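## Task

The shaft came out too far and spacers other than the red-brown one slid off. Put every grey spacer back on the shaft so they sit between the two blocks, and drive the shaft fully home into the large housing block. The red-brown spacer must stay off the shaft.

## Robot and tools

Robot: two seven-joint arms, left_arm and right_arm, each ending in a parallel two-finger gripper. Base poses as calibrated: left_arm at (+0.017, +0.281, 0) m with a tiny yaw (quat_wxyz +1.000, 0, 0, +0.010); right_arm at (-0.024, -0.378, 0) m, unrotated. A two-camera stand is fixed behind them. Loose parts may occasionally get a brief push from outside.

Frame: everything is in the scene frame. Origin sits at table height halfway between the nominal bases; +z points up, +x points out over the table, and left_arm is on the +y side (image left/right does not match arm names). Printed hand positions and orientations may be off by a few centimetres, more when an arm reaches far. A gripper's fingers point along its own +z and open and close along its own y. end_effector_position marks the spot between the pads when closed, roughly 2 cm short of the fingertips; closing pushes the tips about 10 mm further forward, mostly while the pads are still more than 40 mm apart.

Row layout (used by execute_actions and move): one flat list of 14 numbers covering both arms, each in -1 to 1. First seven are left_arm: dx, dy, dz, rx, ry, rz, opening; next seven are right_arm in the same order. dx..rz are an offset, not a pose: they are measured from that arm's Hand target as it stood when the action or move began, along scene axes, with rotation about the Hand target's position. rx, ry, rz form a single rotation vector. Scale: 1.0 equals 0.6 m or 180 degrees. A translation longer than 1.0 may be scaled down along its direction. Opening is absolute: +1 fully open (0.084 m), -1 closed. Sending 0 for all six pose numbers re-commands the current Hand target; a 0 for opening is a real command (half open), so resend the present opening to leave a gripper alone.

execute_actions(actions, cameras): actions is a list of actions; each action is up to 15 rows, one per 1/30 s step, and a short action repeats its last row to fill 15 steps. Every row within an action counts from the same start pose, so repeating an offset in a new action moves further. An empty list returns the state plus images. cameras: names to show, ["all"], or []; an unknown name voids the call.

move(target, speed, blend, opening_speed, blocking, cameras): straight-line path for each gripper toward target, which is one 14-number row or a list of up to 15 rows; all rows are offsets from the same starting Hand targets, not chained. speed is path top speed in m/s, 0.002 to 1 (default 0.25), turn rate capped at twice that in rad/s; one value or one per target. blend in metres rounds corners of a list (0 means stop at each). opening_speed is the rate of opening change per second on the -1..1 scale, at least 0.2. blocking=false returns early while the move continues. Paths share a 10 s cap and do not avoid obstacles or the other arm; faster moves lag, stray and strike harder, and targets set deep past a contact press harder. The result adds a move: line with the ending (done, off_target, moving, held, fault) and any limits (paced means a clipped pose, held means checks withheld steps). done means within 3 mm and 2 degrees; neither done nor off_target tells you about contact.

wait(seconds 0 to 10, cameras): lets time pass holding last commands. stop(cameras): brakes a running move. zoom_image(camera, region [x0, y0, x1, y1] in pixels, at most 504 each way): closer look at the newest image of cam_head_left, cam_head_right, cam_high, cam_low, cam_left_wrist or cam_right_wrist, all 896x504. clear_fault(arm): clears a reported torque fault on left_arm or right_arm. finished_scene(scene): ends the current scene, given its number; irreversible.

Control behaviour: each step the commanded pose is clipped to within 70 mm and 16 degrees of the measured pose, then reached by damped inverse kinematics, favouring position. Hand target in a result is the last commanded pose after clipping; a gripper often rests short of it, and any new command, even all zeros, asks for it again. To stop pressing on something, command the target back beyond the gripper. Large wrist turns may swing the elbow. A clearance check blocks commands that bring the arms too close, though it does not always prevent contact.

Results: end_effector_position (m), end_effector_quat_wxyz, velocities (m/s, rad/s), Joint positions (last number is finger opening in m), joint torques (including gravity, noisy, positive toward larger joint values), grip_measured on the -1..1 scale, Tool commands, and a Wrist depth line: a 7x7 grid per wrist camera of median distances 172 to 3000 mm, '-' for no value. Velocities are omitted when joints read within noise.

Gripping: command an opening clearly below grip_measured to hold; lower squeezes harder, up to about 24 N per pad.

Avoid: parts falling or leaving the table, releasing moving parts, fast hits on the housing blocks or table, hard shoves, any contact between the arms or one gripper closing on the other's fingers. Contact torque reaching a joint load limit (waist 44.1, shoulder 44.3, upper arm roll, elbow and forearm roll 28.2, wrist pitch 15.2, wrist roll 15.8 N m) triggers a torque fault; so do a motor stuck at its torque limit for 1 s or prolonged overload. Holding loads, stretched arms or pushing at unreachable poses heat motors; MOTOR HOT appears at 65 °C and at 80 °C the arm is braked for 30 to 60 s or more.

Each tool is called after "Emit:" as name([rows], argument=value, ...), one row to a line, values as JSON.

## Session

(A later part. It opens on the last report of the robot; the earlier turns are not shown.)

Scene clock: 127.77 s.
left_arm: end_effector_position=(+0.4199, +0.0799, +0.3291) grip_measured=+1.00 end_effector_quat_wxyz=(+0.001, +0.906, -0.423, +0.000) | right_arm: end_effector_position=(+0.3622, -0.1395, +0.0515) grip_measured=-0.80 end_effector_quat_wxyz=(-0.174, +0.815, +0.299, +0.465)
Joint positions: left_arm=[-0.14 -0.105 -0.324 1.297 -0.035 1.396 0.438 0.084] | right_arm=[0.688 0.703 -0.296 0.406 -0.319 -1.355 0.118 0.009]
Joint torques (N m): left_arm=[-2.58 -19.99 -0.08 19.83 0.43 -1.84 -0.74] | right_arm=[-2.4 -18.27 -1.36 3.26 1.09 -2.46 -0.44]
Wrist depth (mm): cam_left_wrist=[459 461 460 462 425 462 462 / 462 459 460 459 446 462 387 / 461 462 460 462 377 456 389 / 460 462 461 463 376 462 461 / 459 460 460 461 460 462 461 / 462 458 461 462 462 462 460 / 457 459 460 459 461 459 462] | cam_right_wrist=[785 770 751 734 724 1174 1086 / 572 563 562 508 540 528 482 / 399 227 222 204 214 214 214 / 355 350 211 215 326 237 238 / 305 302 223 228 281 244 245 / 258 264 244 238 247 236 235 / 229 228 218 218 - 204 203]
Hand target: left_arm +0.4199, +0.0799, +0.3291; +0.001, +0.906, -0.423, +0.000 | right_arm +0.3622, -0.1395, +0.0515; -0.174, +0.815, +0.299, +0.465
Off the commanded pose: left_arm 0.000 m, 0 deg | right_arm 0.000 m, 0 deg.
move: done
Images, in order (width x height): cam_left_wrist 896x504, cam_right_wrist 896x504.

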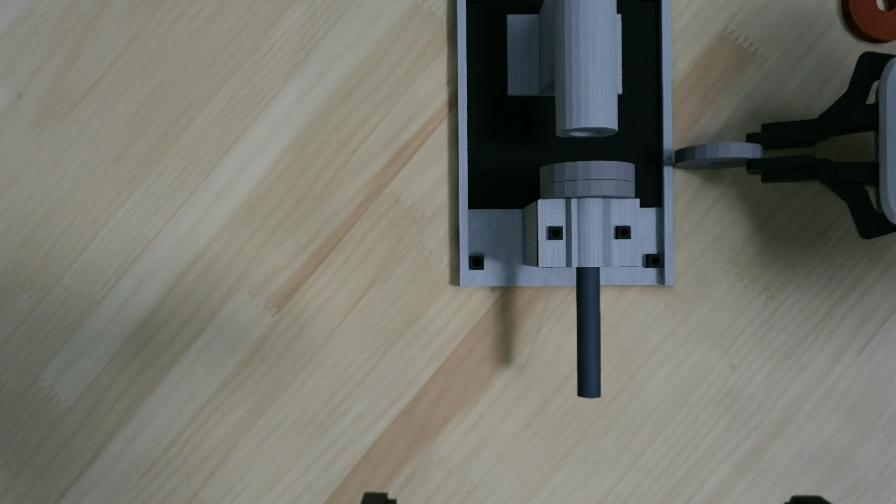

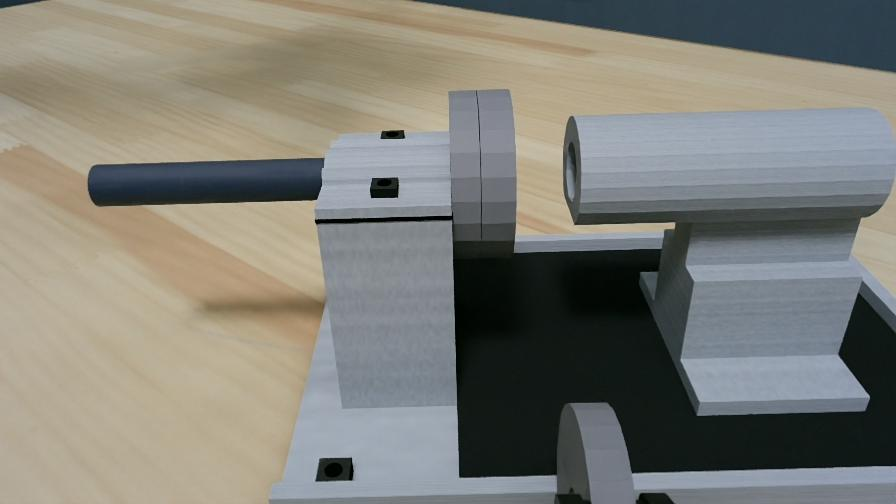

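Emit:
move([
  [0,0,0,0,0,0,1.0,-0.0064,-0.0054,-0.0025,0,0,0,-0.95],
  [0,0,0,0,0,0,1.0,-0.0064,-0.0054,-0.0075,0,0,0,-0.95],
], speed=[0.05,0.02], cameras=["cam_right_wrist"])

Scene clock: 129.10 s.
left_arm: end_effector_position=(+0.4199, +0.0799, +0.3291) grip_measured=+1.00 end_effector_quat_wxyz=(+0.001, +0.906, -0.423, +0.000) | right_arm: end_effector_position=(+0.3584, -0.1427, +0.0470) grip_measured=-0.80 end_effector_quat_wxyz=(-0.174, +0.815, +0.299, +0.465)
Joint positions: left_arm=[-0.14 -0.105 -0.324 1.297 -0.035 1.396 0.438 0.084] | right_arm=[0.684 0.726 -0.294 0.402 -0.316 -1.382 0.114 0.009]
Joint torques (N m): left_arm=[-2.5 -20.06 -0.12 19.71 0.41 -1.76 -0.75] | right_arm=[-2.57 -18.92 -1.17 2.99 1.14 -2.53 -0.58]
Wrist depth (mm): cam_left_wrist=[461 461 462 462 422 461 462 / 460 460 461 460 447 462 393 / 459 460 461 462 375 454 408 / 461 461 461 461 377 461 461 / 459 460 460 462 462 460 461 / 460 461 458 460 461 462 462 / 460 460 460 460 462 461 462] | cam_right_wrist=[767 751 733 718 702 1168 1079 / 559 550 255 220 227 221 220 / 388 233 219 209 222 220 221 / 347 342 217 221 318 239 239 / 297 295 279 234 274 248 256 / 251 258 239 236 241 232 233 / 224 222 207 208 - 206 204]
Hand target: left_arm +0.4199, +0.0799, +0.3291; +0.001, +0.906, -0.423, +0.000 | right_arm +0.3584, -0.1427, +0.0470; -0.174, +0.815, +0.299, +0.465
Off the commanded pose: left_arm 0.000 m, 0 deg | right_arm 0.000 m, 0 deg.
move: done
Images, in order (width x height): cam_right_wrist 896x504.

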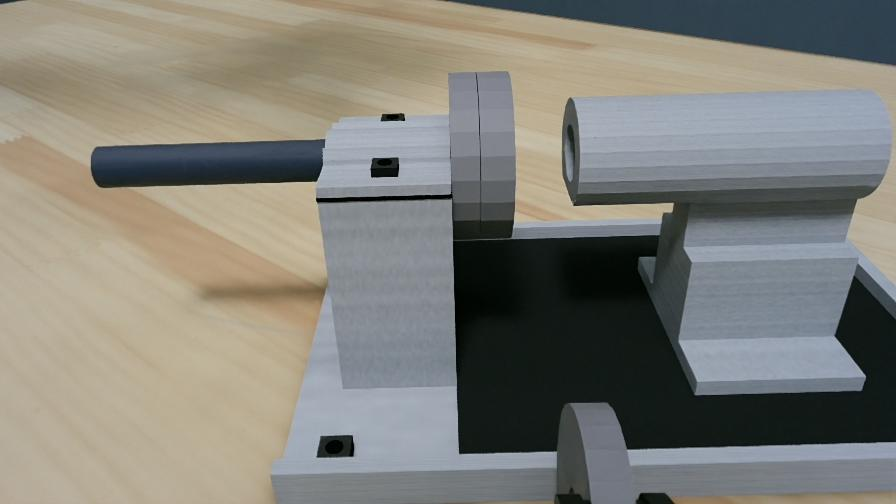

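Not yet in contact. Step down.

Emit:
move(target=[0,0,0,0,0,0,1.0,0,0,-0.0042,0,0,0,-0.95], speed=0.02, cameras=[])

Emit:
move(target=[0,0,0,0,0,0,1.0,0,0,-0.0025,0,0,0,-0.95], speed=0.02, cameras=["cam_right_wrist","cam_head_right"])

Scene clock: 130.00 s.
left_arm: end_effector_position=(+0.4199, +0.0799, +0.3291) grip_measured=+1.00 end_effector_quat_wxyz=(+0.001, +0.906, -0.423, +0.000) | right_arm: end_effector_position=(+0.3584, -0.1427, +0.0445) grip_measured=-0.80 end_effector_quat_wxyz=(-0.174, +0.815, +0.299, +0.465)
Joint positions: left_arm=[-0.14 -0.105 -0.324 1.297 -0.035 1.396 0.438 0.084] | right_arm=[0.683 0.738 -0.291 0.408 -0.313 -1.389 0.114 0.009]
Joint torques (N m): left_arm=[-2.66 -20.08 -0.01 19.83 0.39 -1.84 -0.73] | right_arm=[-2.44 -12.4 -0.52 1.72 1.01 -0.18 -0.52]
Wrist depth (mm): cam_left_wrist=[462 459 461 460 423 463 462 / 461 460 462 461 448 462 394 / 460 461 462 462 376 453 401 / 460 460 462 460 376 461 462 / 459 461 460 462 461 462 462 / 459 459 460 462 459 459 460 / 458 460 459 459 460 461 461] | cam_right_wrist=[760 741 728 716 697 1166 1086 / 557 544 237 214 220 218 217 / 386 380 215 208 222 221 223 / 343 338 217 223 313 238 239 / 294 291 276 234 270 246 246 / 257 255 243 234 238 232 232 / 221 220 207 205 - 203 204]
Hand target: left_arm +0.4199, +0.0799, +0.3291; +0.001, +0.906, -0.423, +0.000 | right_arm +0.3584, -0.1427, +0.0445; -0.174, +0.815, +0.299, +0.465
Off the commanded pose: left_arm 0.000 m, 0 deg | right_arm 0.000 m, 0 deg.
move: done
No camera images: "cameras" was empty.

Scene clock: 130.70 s.
left_arm: end_effector_position=(+0.4199, +0.0799, +0.3291) grip_measured=+1.00 end_effector_quat_wxyz=(+0.001, +0.906, -0.423, +0.000) | right_arm: end_effector_position=(+0.3584, -0.1427, +0.0430) grip_measured=-0.80 end_effector_quat_wxyz=(-0.174, +0.815, +0.299, +0.465)
Joint positions: left_arm=[-0.14 -0.105 -0.324 1.297 -0.035 1.396 0.438 0.084] | right_arm=[0.682 0.745 -0.289 0.411 -0.312 -1.392 0.113 0.009]
Joint torques (N m): left_arm=[-2.52 -19.95 -0.03 19.76 0.41 -1.83 -0.71] | right_arm=[-2.48 -13.16 -0.66 1.65 1.06 -0.31 -0.45]
Wrist depth (mm): cam_left_wrist=[460 462 461 460 422 462 462 / 462 460 462 462 447 461 395 / 462 461 462 461 377 453 403 / 462 462 459 462 377 462 461 / 458 460 460 460 461 462 462 / 459 460 461 459 462 460 462 / 460 462 460 460 460 460 461] | cam_right_wrist=[755 732 720 705 690 1168 1074 / 551 538 227 211 218 215 215 / 383 376 211 209 222 222 235 / 340 335 217 228 310 239 239 / 291 288 274 234 268 246 245 / 254 252 239 231 236 232 231 / 219 217 205 204 - 204 203]
Hand target: left_arm +0.4199, +0.0799, +0.3291; +0.001, +0.906, -0.423, +0.000 | right_arm +0.3584, -0.1427, +0.0430; -0.174, +0.815, +0.299, +0.465
Off the commanded pose: left_arm 0.000 m, 0 deg | right_arm 0.000 m, 0 deg.
move: done
Images, in order (width x height): cam_head_right 896x504, cam_right_wrist 896x504.

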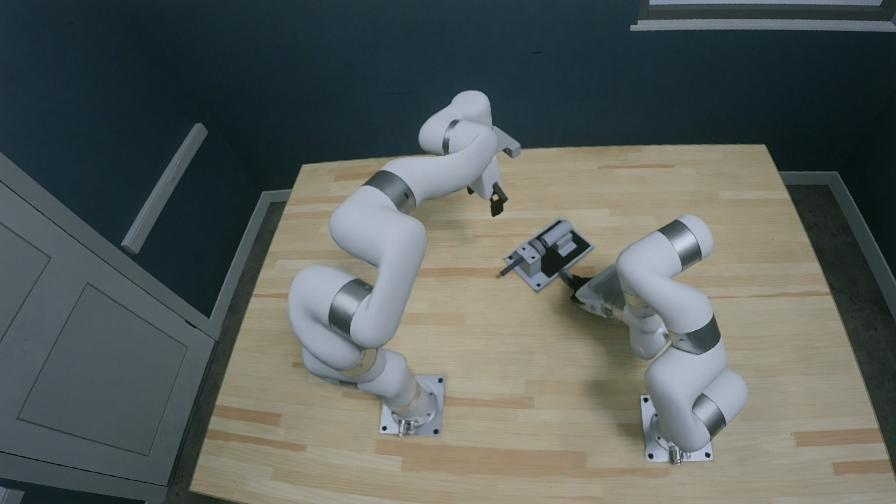

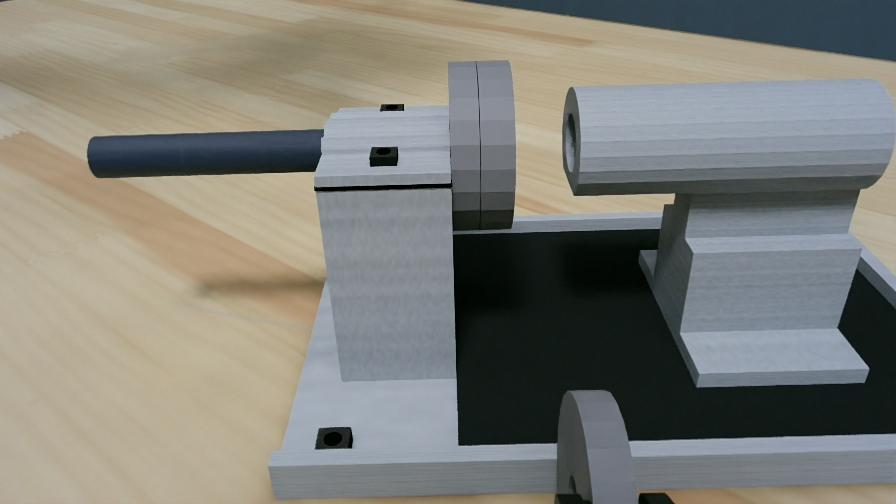

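Emit:
move(target=[0,0,0,0,0,0,1.0,0,0,0,0,0,0,-0.77], speed=0.02, opening_speed=0.3, cameras=["cam_right_wrist"])

Emit:
move(target=[0,0,0,0,0,0,1.0,-0.00197,-0.00173,0.0077,0,0,0,-0.77], speed=0.02, cameras=["cam_right_wrist"])

Scene clock: 131.87 s.
left_arm: end_effector_position=(+0.4199, +0.0799, +0.3291) grip_measured=+1.00 end_effector_quat_wxyz=(+0.001, +0.906, -0.423, +0.000) | right_arm: end_effector_position=(+0.3583, -0.1428, +0.0428) grip_measured=-0.79 end_effector_quat_wxyz=(-0.174, +0.815, +0.299, +0.465)
Joint positions: left_arm=[-0.14 -0.105 -0.324 1.297 -0.035 1.396 0.438 0.084] | right_arm=[0.682 0.745 -0.289 0.411 -0.312 -1.392 0.113 0.009]
Joint torques (N m): left_arm=[-2.67 -20.05 -0.03 19.89 0.48 -1.82 -0.68] | right_arm=[-2.38 -17.88 -1.29 1.66 1.01 -1.33 -0.48]
Wrist depth (mm): cam_left_wrist=[460 461 461 462 422 463 463 / 458 460 460 461 447 462 396 / 461 459 461 462 377 455 403 / 461 459 460 461 377 461 463 / 461 461 461 460 460 460 463 / 461 460 458 461 461 461 461 / 459 459 461 461 460 460 461] | cam_right_wrist=[747 732 714 702 686 1162 1079 / 545 537 227 211 217 215 214 / 381 374 209 208 222 223 235 / 338 334 217 295 309 239 239 / 290 287 273 234 267 245 246 / 253 251 239 231 235 232 231 / 218 217 205 203 - 204 203]
Hand target: left_arm +0.4199, +0.0799, +0.3291; +0.001, +0.906, -0.423, +0.000 | right_arm +0.3584, -0.1427, +0.0430; -0.174, +0.815, +0.299, +0.465
Off the commanded pose: left_arm 0.000 m, 0 deg | right_arm 0.000 m, 0 deg.
move: done
Images, in order (width x height): cam_right_wrist 896x504.

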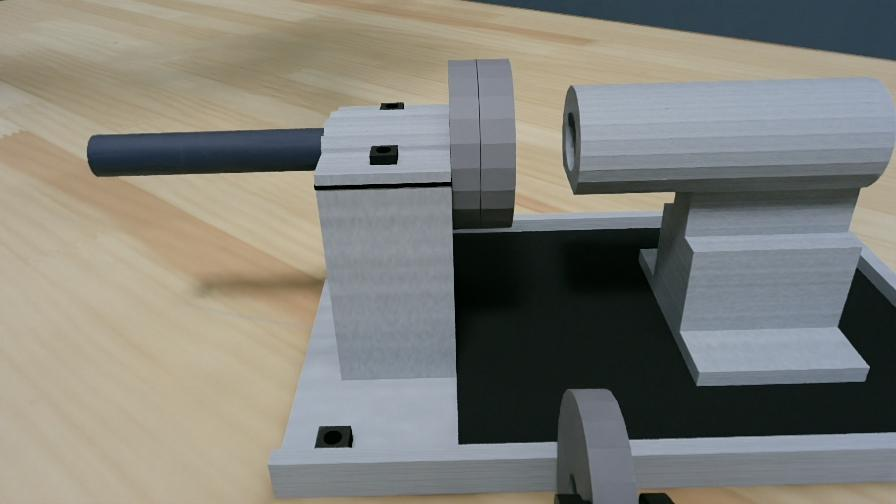

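Scene clock: 132.67 s.
left_arm: end_effector_position=(+0.4199, +0.0799, +0.3291) grip_measured=+1.00 end_effector_quat_wxyz=(+0.001, +0.906, -0.423, +0.000) | right_arm: end_effector_position=(+0.3572, -0.1438, +0.0476) grip_measured=-0.79 end_effector_quat_wxyz=(-0.174, +0.815, +0.299, +0.465)
Joint positions: left_arm=[-0.14 -0.105 -0.324 1.297 -0.035 1.396 0.438 0.084] | right_arm=[0.683 0.724 -0.295 0.397 -0.318 -1.385 0.112 0.009]
Joint torques (N m): left_arm=[-2.68 -19.99 -0.09 19.84 0.33 -1.8 -0.75] | right_arm=[2.94 -24.8 -4.37 0.38 -0.88 -1.55 -0.54]
Wrist depth (mm): cam_left_wrist=[460 462 460 460 423 463 462 / 461 461 461 463 447 462 393 / 460 461 462 460 377 455 408 / 460 459 461 460 377 460 462 / 461 460 459 461 461 460 461 / 459 459 461 460 459 461 462 / 460 461 459 461 460 459 463] | cam_right_wrist=[769 752 734 721 701 1186 1079 / 560 554 256 222 227 223 222 / 390 235 221 211 222 222 223 / 347 344 219 223 318 241 241 / 298 296 236 236 274 248 257 / 252 258 241 241 242 234 235 / 224 223 209 209 - 207 206]
Hand target: left_arm +0.4199, +0.0799, +0.3291; +0.001, +0.906, -0.423, +0.000 | right_arm +0.3572, -0.1438, +0.0476; -0.174, +0.815, +0.299, +0.465
Off the commanded pose: left_arm 0.000 m, 0 deg | right_arm 0.000 m, 0 deg.
move: done
Images, in order (width x height): cam_right_wrist 896x504.

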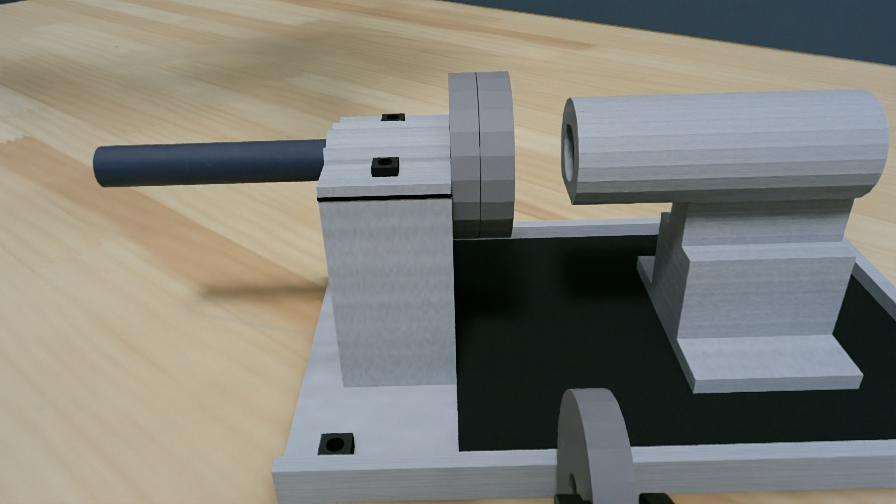

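Emit:
move(target=[0,0,0,0,0,0,1.0,0.00197,0.00173,-0.0076,0,0,0,-0.80], speed=0.03)

Emit:
move(target=[0,0,0,0,0,0,1.0,0,0,0,0,0,0,-0.74], speed=0.02, opening_speed=0.3, cameras=["cam_right_wrist"])

Scene clock: 133.73 s.
left_arm: end_effector_position=(+0.4199, +0.0799, +0.3291) grip_measured=+1.00 end_effector_quat_wxyz=(+0.001, +0.906, -0.423, +0.000) | right_arm: end_effector_position=(+0.3584, -0.1427, +0.0430) grip_measured=-0.80 end_effector_quat_wxyz=(-0.174, +0.815, +0.299, +0.465)
Joint positions: left_arm=[-0.14 -0.105 -0.324 1.297 -0.035 1.396 0.438 0.084] | right_arm=[0.682 0.744 -0.289 0.411 -0.312 -1.392 0.113 0.009]
Joint torques (N m): left_arm=[-2.5 -20.01 -0.05 19.74 0.42 -1.81 -0.7] | right_arm=[-2.73 -18.44 -1.24 3.02 1.35 -2.51 0.86]
Wrist depth (mm): cam_left_wrist=[461 461 462 461 423 462 462 / 462 458 461 462 449 463 397 / 461 459 462 461 378 453 403 / 459 459 461 460 377 462 462 / 459 461 460 461 460 462 461 / 460 461 461 460 460 461 462 / 459 461 461 459 461 462 461] | cam_right_wrist=[748 728 715 700 686 1151 1077 / 548 538 227 211 217 215 214 / 382 374 209 208 223 223 235 / 339 334 217 295 309 239 239 / 290 288 273 235 267 246 246 / 253 252 239 236 235 232 231 / 218 217 205 203 - 204 203]
Hand target: left_arm +0.4199, +0.0799, +0.3291; +0.001, +0.906, -0.423, +0.000 | right_arm +0.3584, -0.1427, +0.0430; -0.174, +0.815, +0.299, +0.465
Off the commanded pose: left_arm 0.000 m, 0 deg | right_arm 0.000 m, 0 deg.
move: done

Scene clock: 134.23 s.
left_arm: end_effector_position=(+0.4199, +0.0799, +0.3291) grip_measured=+1.00 end_effector_quat_wxyz=(+0.001, +0.906, -0.423, +0.000) | right_arm: end_effector_position=(+0.3584, -0.1427, +0.0430) grip_measured=-0.76 end_effector_quat_wxyz=(-0.174, +0.815, +0.299, +0.465)
Joint positions: left_arm=[-0.14 -0.105 -0.324 1.297 -0.035 1.396 0.438 0.084] | right_arm=[0.682 0.744 -0.289 0.411 -0.312 -1.392 0.113 0.011]
Joint torques (N m): left_arm=[-2.82 -20.11 -0.06 19.81 0.3 -1.78 -0.74] | right_arm=[-2.66 -18.2 -1.24 2.63 1.21 -2.36 0.79]
Wrist depth (mm): cam_left_wrist=[462 460 462 462 423 462 463 / 459 462 462 461 446 462 397 / 461 460 462 461 376 454 403 / 459 461 459 462 377 461 461 / 461 460 459 461 461 462 462 / 459 460 461 460 460 462 461 / 461 460 460 459 460 461 460] | cam_right_wrist=[749 734 713 700 689 1157 1077 / 548 537 227 211 217 215 214 / 381 375 209 208 222 223 235 / 339 334 217 295 309 239 239 / 290 288 273 235 267 246 246 / 254 251 239 236 235 232 231 / 218 217 205 203 - 204 203]
Hand target: left_arm +0.4199, +0.0799, +0.3291; +0.001, +0.906, -0.423, +0.000 | right_arm +0.3584, -0.1427, +0.0430; -0.174, +0.815, +0.299, +0.465
Off the commanded pose: left_arm 0.000 m, 0 deg | right_arm 0.000 m, 0 deg.
move: done
Images, in order (width x height): cam_right_wrist 896x504.

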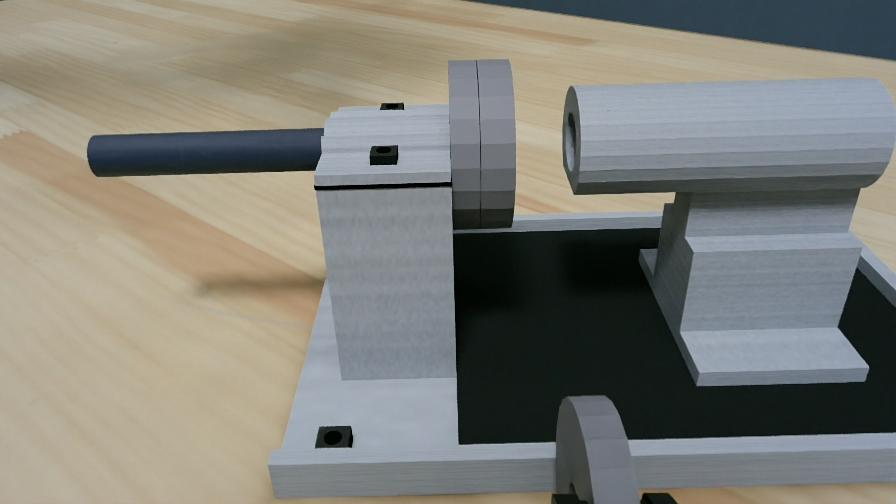

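Emit:
move(target=[0,0,0,0,0,0,1.0,-0.00197,-0.00172,0.0054,0,0,0,-0.74], speed=0.02, cameras=["cam_right_wrist","cam_left_wrist"])

Emit:
zoom_image(camera="cam_left_wrist", region=[640, 80, 820, 220])

Scene clock: 135.30 s.
left_arm: end_effector_position=(+0.4199, +0.0799, +0.3291) grip_measured=+1.00 end_effector_quat_wxyz=(+0.001, +0.906, -0.423, +0.000) | right_arm: end_effector_position=(+0.3572, -0.1438, +0.0462) grip_measured=-0.76 end_effector_quat_wxyz=(-0.174, +0.815, +0.299, +0.465)
Joint positions: left_arm=[-0.14 -0.105 -0.324 1.297 -0.035 1.396 0.438 0.084] | right_arm=[0.683 0.73 -0.293 0.4 -0.316 -1.389 0.112 0.011]
Joint torques (N m): left_arm=[-2.63 -20.15 -0.1 19.78 0.43 -1.82 -0.77] | right_arm=[2.8 -25.53 -4.4 0.83 -0.83 -1.55 -0.44]
Wrist depth (mm): cam_left_wrist=[460 461 461 460 424 462 462 / 460 460 461 461 447 462 399 / 461 460 462 459 376 454 409 / 460 461 460 461 376 461 462 / 460 459 461 459 461 461 462 / 460 460 460 460 460 462 461 / 459 459 460 460 460 461 462] | cam_right_wrist=[764 746 730 715 700 1168 1081 / 559 545 239 218 223 220 219 / 389 382 218 210 222 222 224 / 345 341 219 225 315 241 241 / 296 293 236 237 272 248 255 / 250 256 241 236 240 234 235 / 223 221 209 207 - 206 206]
Hand target: left_arm +0.4199, +0.0799, +0.3291; +0.001, +0.906, -0.423, +0.000 | right_arm +0.3572, -0.1438, +0.0463; -0.174, +0.815, +0.299, +0.465
Off the commanded pose: left_arm 0.000 m, 0 deg | right_arm 0.000 m, 0 deg.
move: done
Images, in order (width x height): cam_left_wrist 896x504, cam_right_wrist 896x504.

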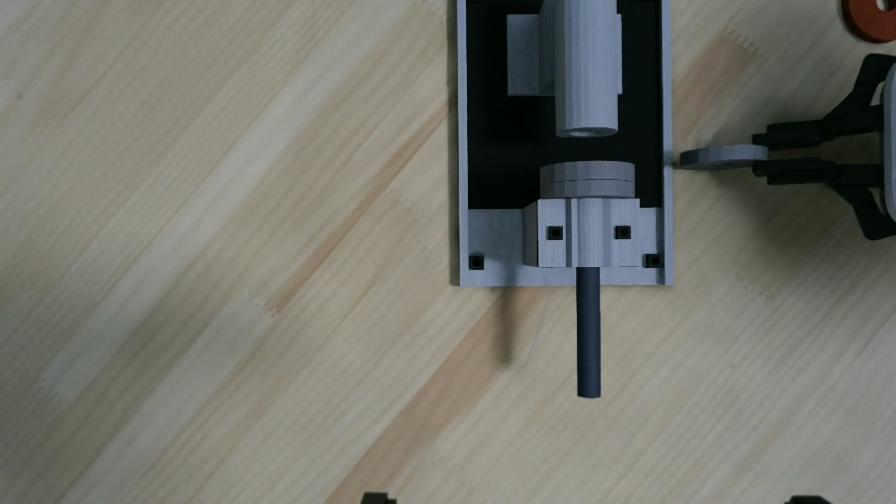

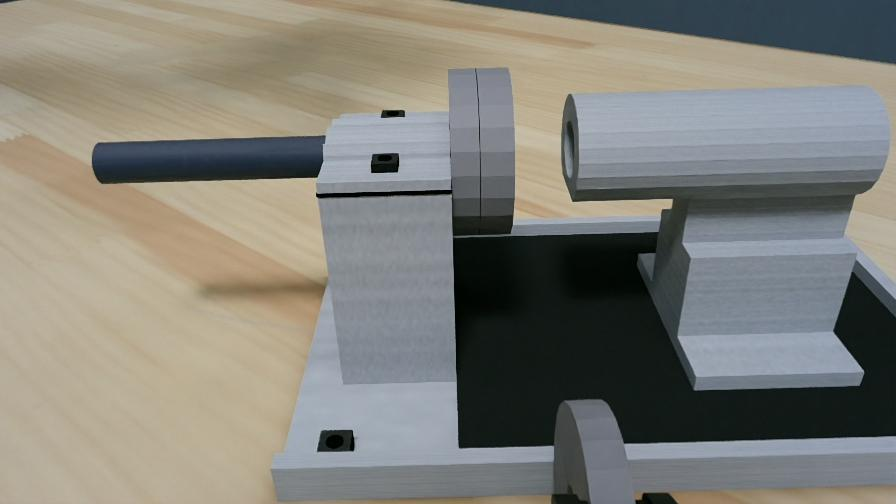

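Scaled by 2.800 from the camera's 896x504 image, which has a finer 1280x720 frame.

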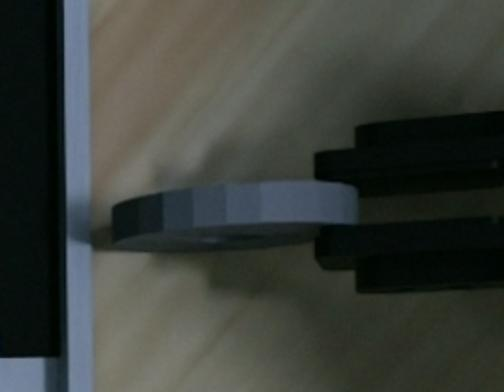

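Emit:
move(target=[0,0,0,0,0,0,1.0,0,0,0,0,0,0,-0.70], speed=0.02, opening_speed=0.3, cameras=["cam_right_wrist"])

Emit:
zoom_image(camera="cam_right_wrist", region=[500, 380, 700, 504])

Scene clock: 136.23 s.
left_arm: end_effector_position=(+0.4199, +0.0799, +0.3291) grip_measured=+1.00 end_effector_quat_wxyz=(+0.001, +0.906, -0.423, +0.000) | right_arm: end_effector_position=(+0.3572, -0.1438, +0.0463) grip_measured=-0.72 end_effector_quat_wxyz=(-0.174, +0.815, +0.299, +0.465)
Joint positions: left_arm=[-0.14 -0.105 -0.324 1.297 -0.035 1.396 0.438 0.084] | right_arm=[0.683 0.73 -0.293 0.4 -0.316 -1.389 0.112 0.012]
Joint torques (N m): left_arm=[-2.55 -20.28 -0.11 19.85 0.34 -1.77 -0.75] | right_arm=[3.28 -25.01 -4.64 0.22 -0.97 -1.43 -0.42]
Wrist depth (mm): cam_left_wrist=[461 462 460 460 423 461 463 / 461 460 459 461 448 462 401 / 460 461 461 462 376 454 405 / 460 460 461 462 376 462 462 / 460 460 460 462 461 462 462 / 460 461 461 460 463 462 460 / 460 461 459 459 460 462 463] | cam_right_wrist=[762 746 731 715 700 1168 1081 / 560 548 239 217 223 221 219 / 389 382 218 210 222 222 224 / 345 340 218 225 315 241 241 / 296 294 236 236 273 248 255 / 250 256 241 236 239 234 235 / 222 221 209 207 - 206 206]
Hand target: left_arm +0.4199, +0.0799, +0.3291; +0.001, +0.906, -0.423, +0.000 | right_arm +0.3572, -0.1438, +0.0463; -0.174, +0.815, +0.299, +0.465
Off the commanded pose: left_arm 0.000 m, 0 deg | right_arm 0.000 m, 0 deg.
move: done
Images, in order (width x height): cam_right_wrist 896x504.

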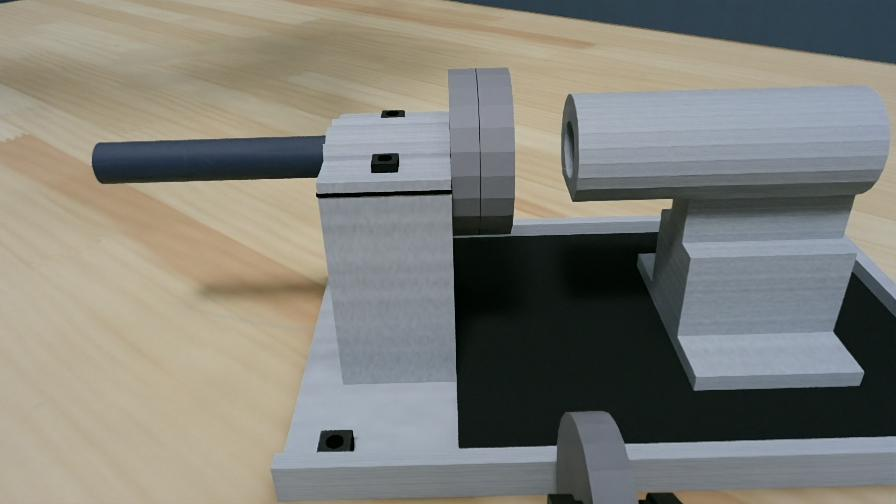

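Scaled by 2.520 from the camera's 896x504 image, which has a finer 1280x720 frame.

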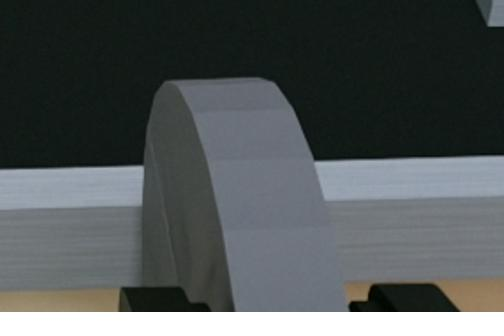

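Emit:
wait(seconds=0.1, cameras=["cam_left_wrist","cam_high","cam_right_wrist"])

Emit:
zoom_image(camera="cam_left_wrist", region=[640, 80, 820, 220])

Scene clock: 136.73 s.
left_arm: end_effector_position=(+0.4199, +0.0799, +0.3291) grip_measured=+1.00 end_effector_quat_wxyz=(+0.001, +0.906, -0.423, +0.000) | right_arm: end_effector_position=(+0.3572, -0.1438, +0.0463) grip_measured=-0.72 end_effector_quat_wxyz=(-0.174, +0.815, +0.299, +0.465)
Joint positions: left_arm=[-0.14 -0.105 -0.324 1.297 -0.035 1.396 0.438 0.084] | right_arm=[0.683 0.73 -0.293 0.4 -0.316 -1.389 0.112 0.012]
Joint torques (N m): left_arm=[-2.66 -20.12 -0.02 19.84 0.33 -1.79 -0.73] | right_arm=[2.92 -24.95 -4.42 0.24 -0.63 -1.47 -0.39]
Wrist depth (mm): cam_left_wrist=[460 463 461 461 424 462 462 / 458 460 462 461 448 461 402 / 461 460 459 460 376 456 404 / 462 459 461 461 376 462 462 / 459 459 461 461 461 461 462 / 460 460 460 461 460 461 461 / 458 459 459 460 459 461 461] | cam_right_wrist=[764 746 728 713 697 1170 1088 / 560 545 239 218 223 221 219 / 389 382 218 210 223 222 224 / 345 340 219 225 316 241 241 / 296 293 236 236 273 248 255 / 250 256 241 236 239 234 235 / 223 221 209 207 - 206 206]
Hand target: left_arm +0.4199, +0.0799, +0.3291; +0.001, +0.906, -0.423, +0.000 | right_arm +0.3572, -0.1438, +0.0463; -0.174, +0.815, +0.299, +0.465
Tool commands: left_gripper/opening=+1.0 right_gripper/opening=-0.7
Off the commanded pose: left_arm 0.000 m, 0 deg | right_arm 0.000 m, 0 deg.
wait: 0.10 s; at rest from the start
Images, in order (width x height): cam_high 896x504, cam_left_wrist 896x504, cam_right_wrist 896x504.

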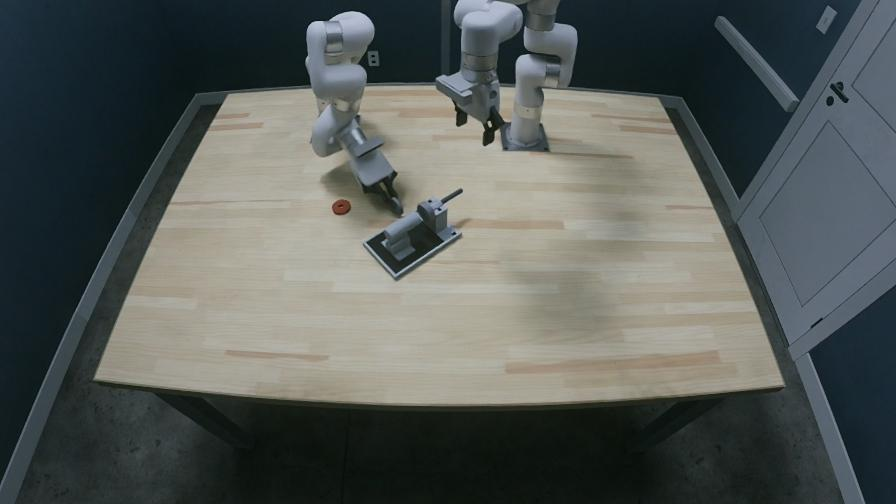

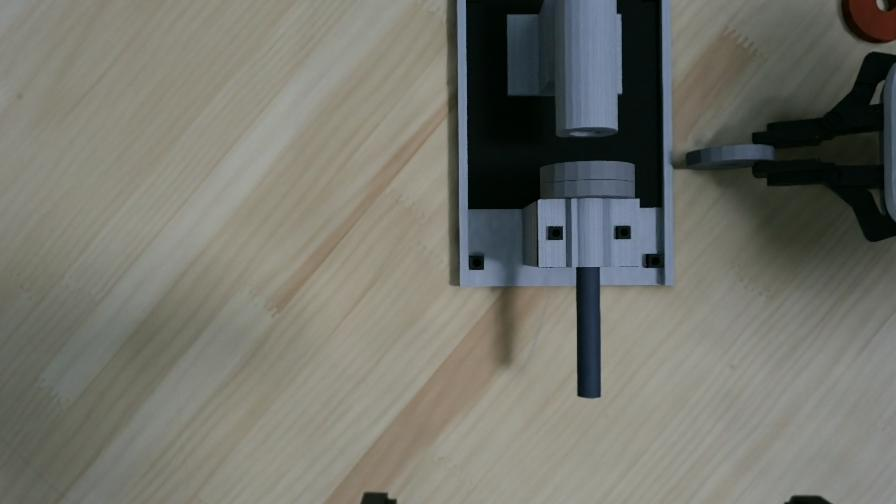

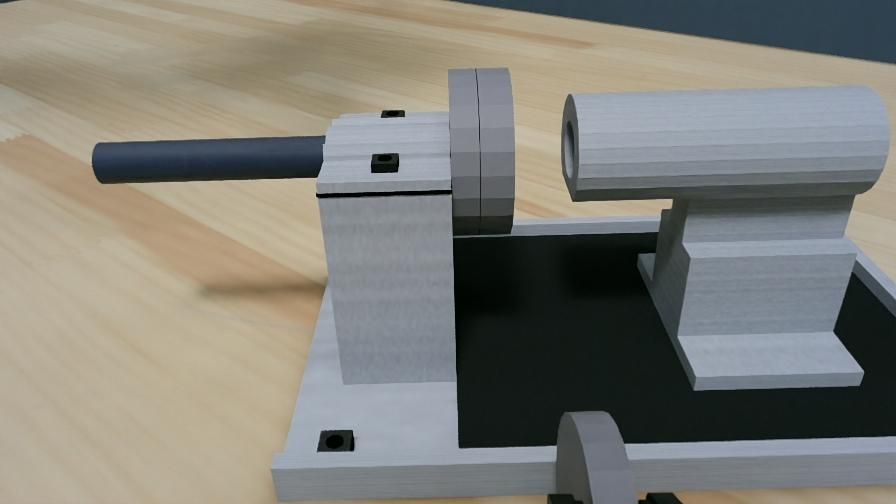

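Scaled by 2.800 from the camera's 896x504 image, which has a finer 1280x720 frame.

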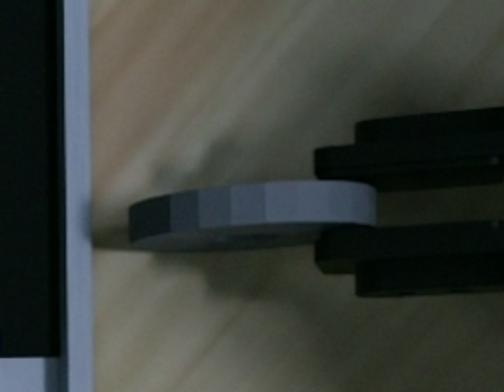

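Emit:
move([
  [0,0,0,0,0,0,1.0,0,0,0,0,0,0,-0.5],
  [0,0,0,0,0,0,1.0,-0.0060,-0.0051,0.0,0,0,0,-0.5],
], speed=0.03, opening_speed=0.4, cameras=["cam_left_wrist","cam_right_wrist"])

Emit:
zoom_image(camera="cam_left_wrist", region=[640, 80, 820, 220])

Scene clock: 139.40 s.
left_arm: end_effector_position=(+0.4199, +0.0799, +0.3291) grip_measured=+1.00 end_effector_quat_wxyz=(+0.001, +0.906, -0.423, +0.000) | right_arm: end_effector_position=(+0.3536, -0.1468, +0.0463) grip_measured=-0.52 end_effector_quat_wxyz=(-0.174, +0.815, +0.299, +0.465)
Joint positions: left_arm=[-0.14 -0.105 -0.324 1.297 -0.035 1.396 0.438 0.084] | right_arm=[0.681 0.733 -0.295 0.388 -0.319 -1.403 0.109 0.021]
Joint torques (N m): left_arm=[-2.7 -20.06 0.03 19.76 0.4 -1.84 -0.73] | right_arm=[-2.36 -17.61 -4.38 0.05 -1.05 -2.89 -0.58]
Wrist depth (mm): cam_left_wrist=[460 461 459 460 424 461 464 / 459 462 463 462 449 462 407 / 461 461 461 460 377 455 416 / 461 462 460 462 378 461 461 / 459 460 460 460 459 462 462 / 459 460 461 460 461 462 461 / 459 459 461 462 461 461 462] | cam_right_wrist=[767 744 728 715 700 1168 1079 / 560 546 243 220 225 223 222 / 389 382 218 216 228 229 242 / 345 341 224 301 316 246 288 / 296 293 278 262 272 249 256 / 250 257 246 235 240 237 228 / 223 221 211 211 - 209 208]
Hand target: left_arm +0.4199, +0.0799, +0.3291; +0.001, +0.906, -0.423, +0.000 | right_arm +0.3536, -0.1468, +0.0463; -0.174, +0.815, +0.299, +0.465
Off the commanded pose: left_arm 0.000 m, 0 deg | right_arm 0.000 m, 0 deg.
move: done
Images, in order (width x height): cam_left_wrist 896x504, cam_right_wrist 896x504.

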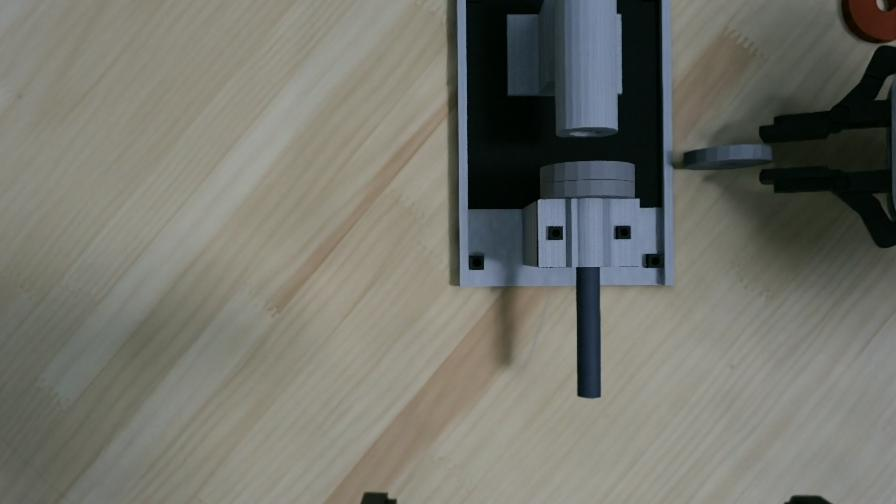

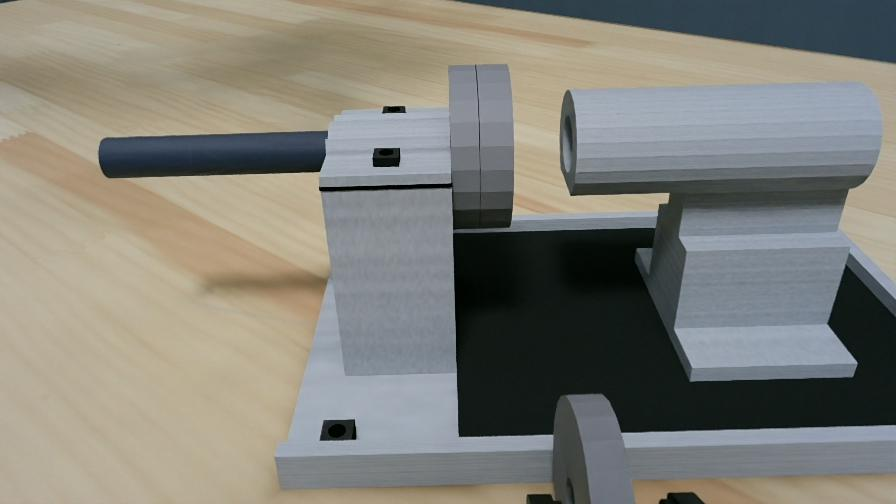

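Scaled by 2.800 from the camera's 896x504 image, which has a finer 1280x720 frame.

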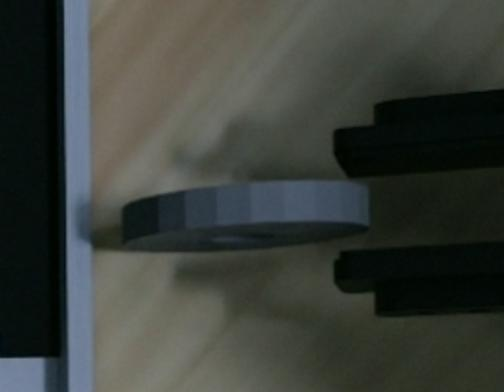

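Emit:
move([
  [0,0,0,0,0,0,1.0,0.0010,0.0008,0.0022,0,0,0,-0.5],
  [0,0,0,0,0,0,1.0,0.0010,0.0008,0.0022,0,0,0,-0.95],
], speed=0.03, opening_speed=0.4, cameras=["cam_left_wrist","cam_right_wrist"])

Emit:
zoom_image(camera="cam_left_wrist", region=[640, 80, 820, 220])

Scene clock: 141.70 s.
left_arm: end_effector_position=(+0.4199, +0.0799, +0.3291) grip_measured=+1.00 end_effector_quat_wxyz=(+0.001, +0.906, -0.423, +0.000) | right_arm: end_effector_position=(+0.3542, -0.1463, +0.0476) grip_measured=-0.80 end_effector_quat_wxyz=(-0.174, +0.815, +0.299, +0.465)
Joint positions: left_arm=[-0.14 -0.105 -0.324 1.297 -0.035 1.396 0.438 0.084] | right_arm=[0.682 0.726 -0.296 0.387 -0.32 -1.397 0.109 0.009]
Joint torques (N m): left_arm=[-2.56 -20.22 -0.04 19.81 0.46 -1.89 -0.73] | right_arm=[2.83 -24.7 -4.51 0.46 -0.84 -1.56 0.68]
Wrist depth (mm): cam_left_wrist=[461 459 461 462 423 462 461 / 461 462 462 461 448 461 402 / 460 459 461 460 377 455 462 / 461 460 460 461 377 462 461 / 459 461 458 461 461 461 462 / 460 460 459 461 461 462 461 / 458 458 460 461 462 459 462] | cam_right_wrist=[771 752 733 722 705 1170 1082 / 564 548 243 222 228 225 224 / 392 385 222 215 226 227 241 / 347 344 223 231 318 245 245 / 298 295 281 264 274 251 258 / 252 258 246 237 242 239 238 / 224 223 211 211 - 210 209]
Hand target: left_arm +0.4199, +0.0799, +0.3291; +0.001, +0.906, -0.423, +0.000 | right_arm +0.3542, -0.1463, +0.0476; -0.174, +0.815, +0.299, +0.465
Off the commanded pose: left_arm 0.000 m, 0 deg | right_arm 0.000 m, 0 deg.
move: done
Images, in order (width x height): cam_left_wrist 896x504, cam_right_wrist 896x504.

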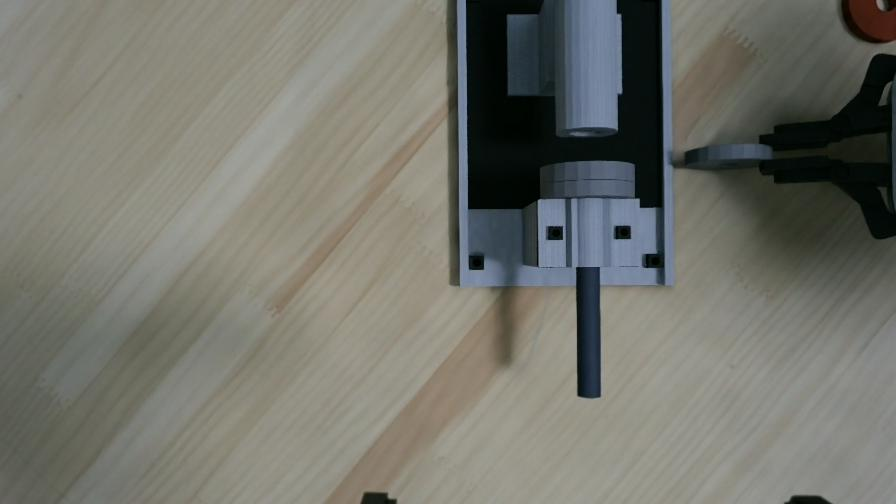

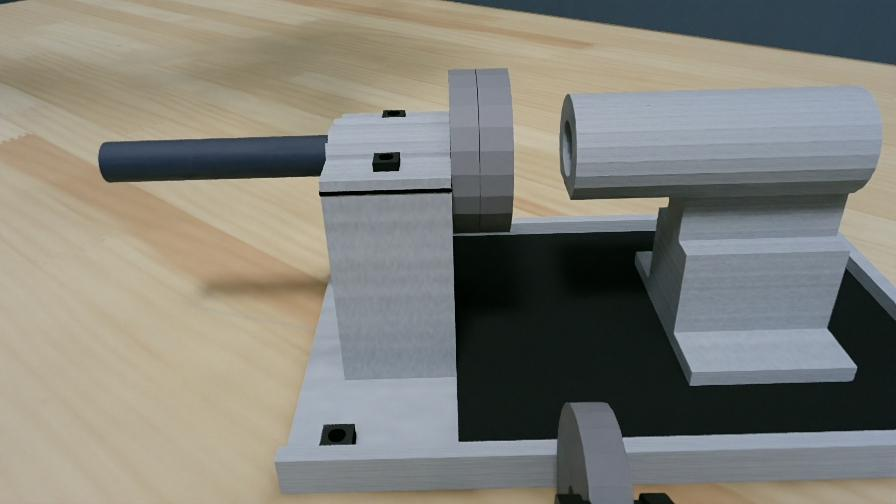

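Scaled by 2.800 from the camera's 896x504 image, which has a finer 1280x720 frame.

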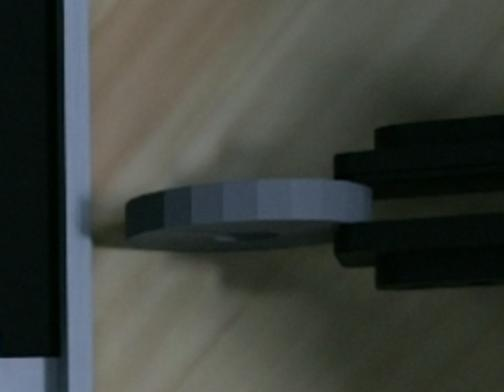

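Emit:
move([
  [0,0,0,0,0,0,1.0,0,0,0.0875,0,0,0,-0.95],
  [0,0,0,0,0,0,1.0,0.110,0.0938,0.0875,0,0,0,-0.95],
  [0,0,0,0,0,0,1.0,0.1373,0.117,0.0875,0,0,0,-0.95],
], speed=[0.12,0.12,0.05], blend=[0.02,0.004,0], cameras=["cam_left_wrist","cam_right_wrist"])

Emit:
zoom_image(camera="cam_left_wrist", region=[500, 100, 680, 220])

Emit:
zoom_image(camera="cam_right_wrist", region=[430, 380, 660, 504])

Scene clock: 144.20 s.
left_arm: end_effector_position=(+0.4199, +0.0799, +0.3291) grip_measured=+1.00 end_effector_quat_wxyz=(+0.001, +0.906, -0.423, +0.000) | right_arm: end_effector_position=(+0.4366, -0.0762, +0.1001) grip_measured=-0.80 end_effector_quat_wxyz=(-0.174, +0.815, +0.299, +0.465)
Joint positions: left_arm=[-0.14 -0.105 -0.324 1.297 -0.035 1.396 0.438 0.084] | right_arm=[0.73 0.542 -0.3 0.625 -0.342 -0.985 0.215 0.009]
Joint torques (N m): left_arm=[-2.73 -20.18 0.02 19.83 0.31 -1.85 -0.73] | right_arm=[-2.52 -21.28 -1.1 7.46 -0.24 -1.51 0.81]
Wrist depth (mm): cam_left_wrist=[460 462 461 463 422 453 301 / 459 460 461 461 367 358 301 / 459 460 462 462 372 343 301 / 460 459 460 462 378 463 460 / 459 461 461 461 462 460 460 / 461 461 459 458 462 462 460 / 459 461 460 461 461 460 463] | cam_right_wrist=[1634 974 1657 1468 1292 1151 1019 / 726 713 703 691 639 1155 1072 / 540 533 528 520 514 508 504 / 450 447 442 437 433 429 425 / 387 384 380 377 374 371 368 / 339 325 335 332 329 326 324 / 292 290 176 - - - -]
Hand target: left_arm +0.4199, +0.0799, +0.3291; +0.001, +0.906, -0.423, +0.000 | right_arm +0.4366, -0.0761, +0.1001; -0.174, +0.815, +0.299, +0.465
Off the commanded pose: left_arm 0.000 m, 0 deg | right_arm 0.000 m, 0 deg.
move: done
Images, in order (width x height): cam_left_wrist 896x504, cam_right_wrist 896x504.

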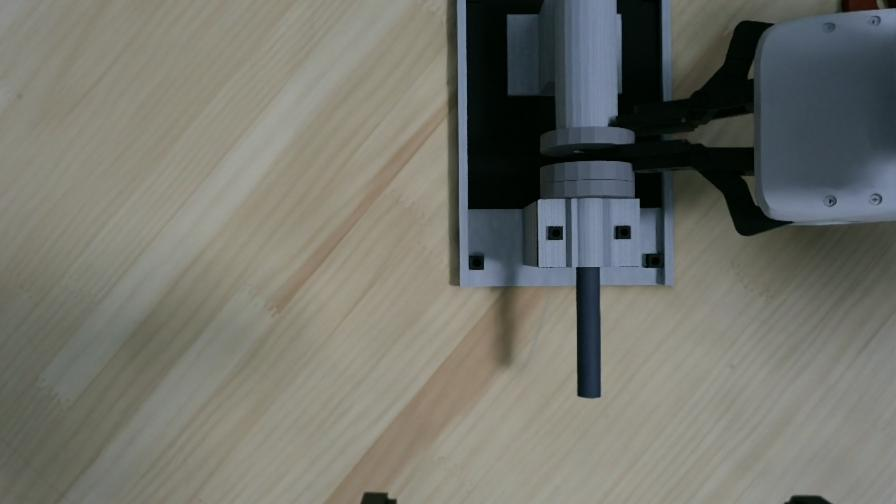

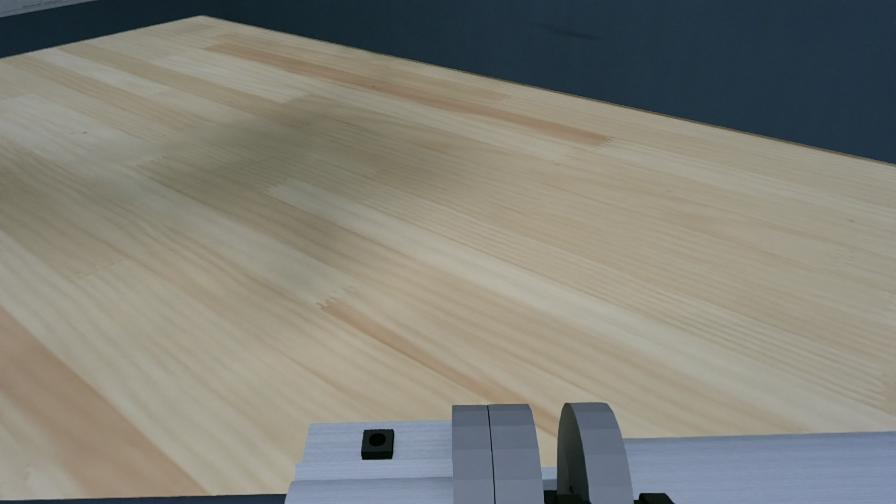

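Scaled by 2.800 from the camera's 896x504 image, which has a finer 1280x720 frame.

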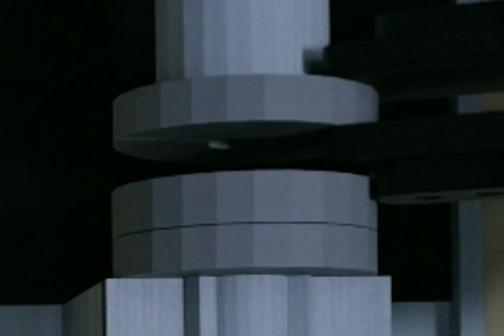

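Scaled by 2.191 from the camera's 896x504 image, which has a finer 1280x720 frame.

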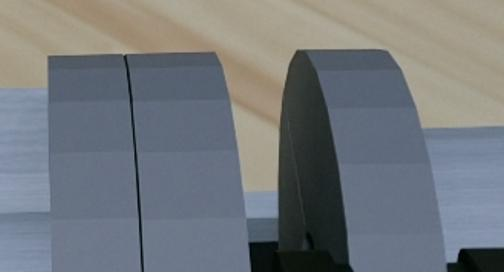

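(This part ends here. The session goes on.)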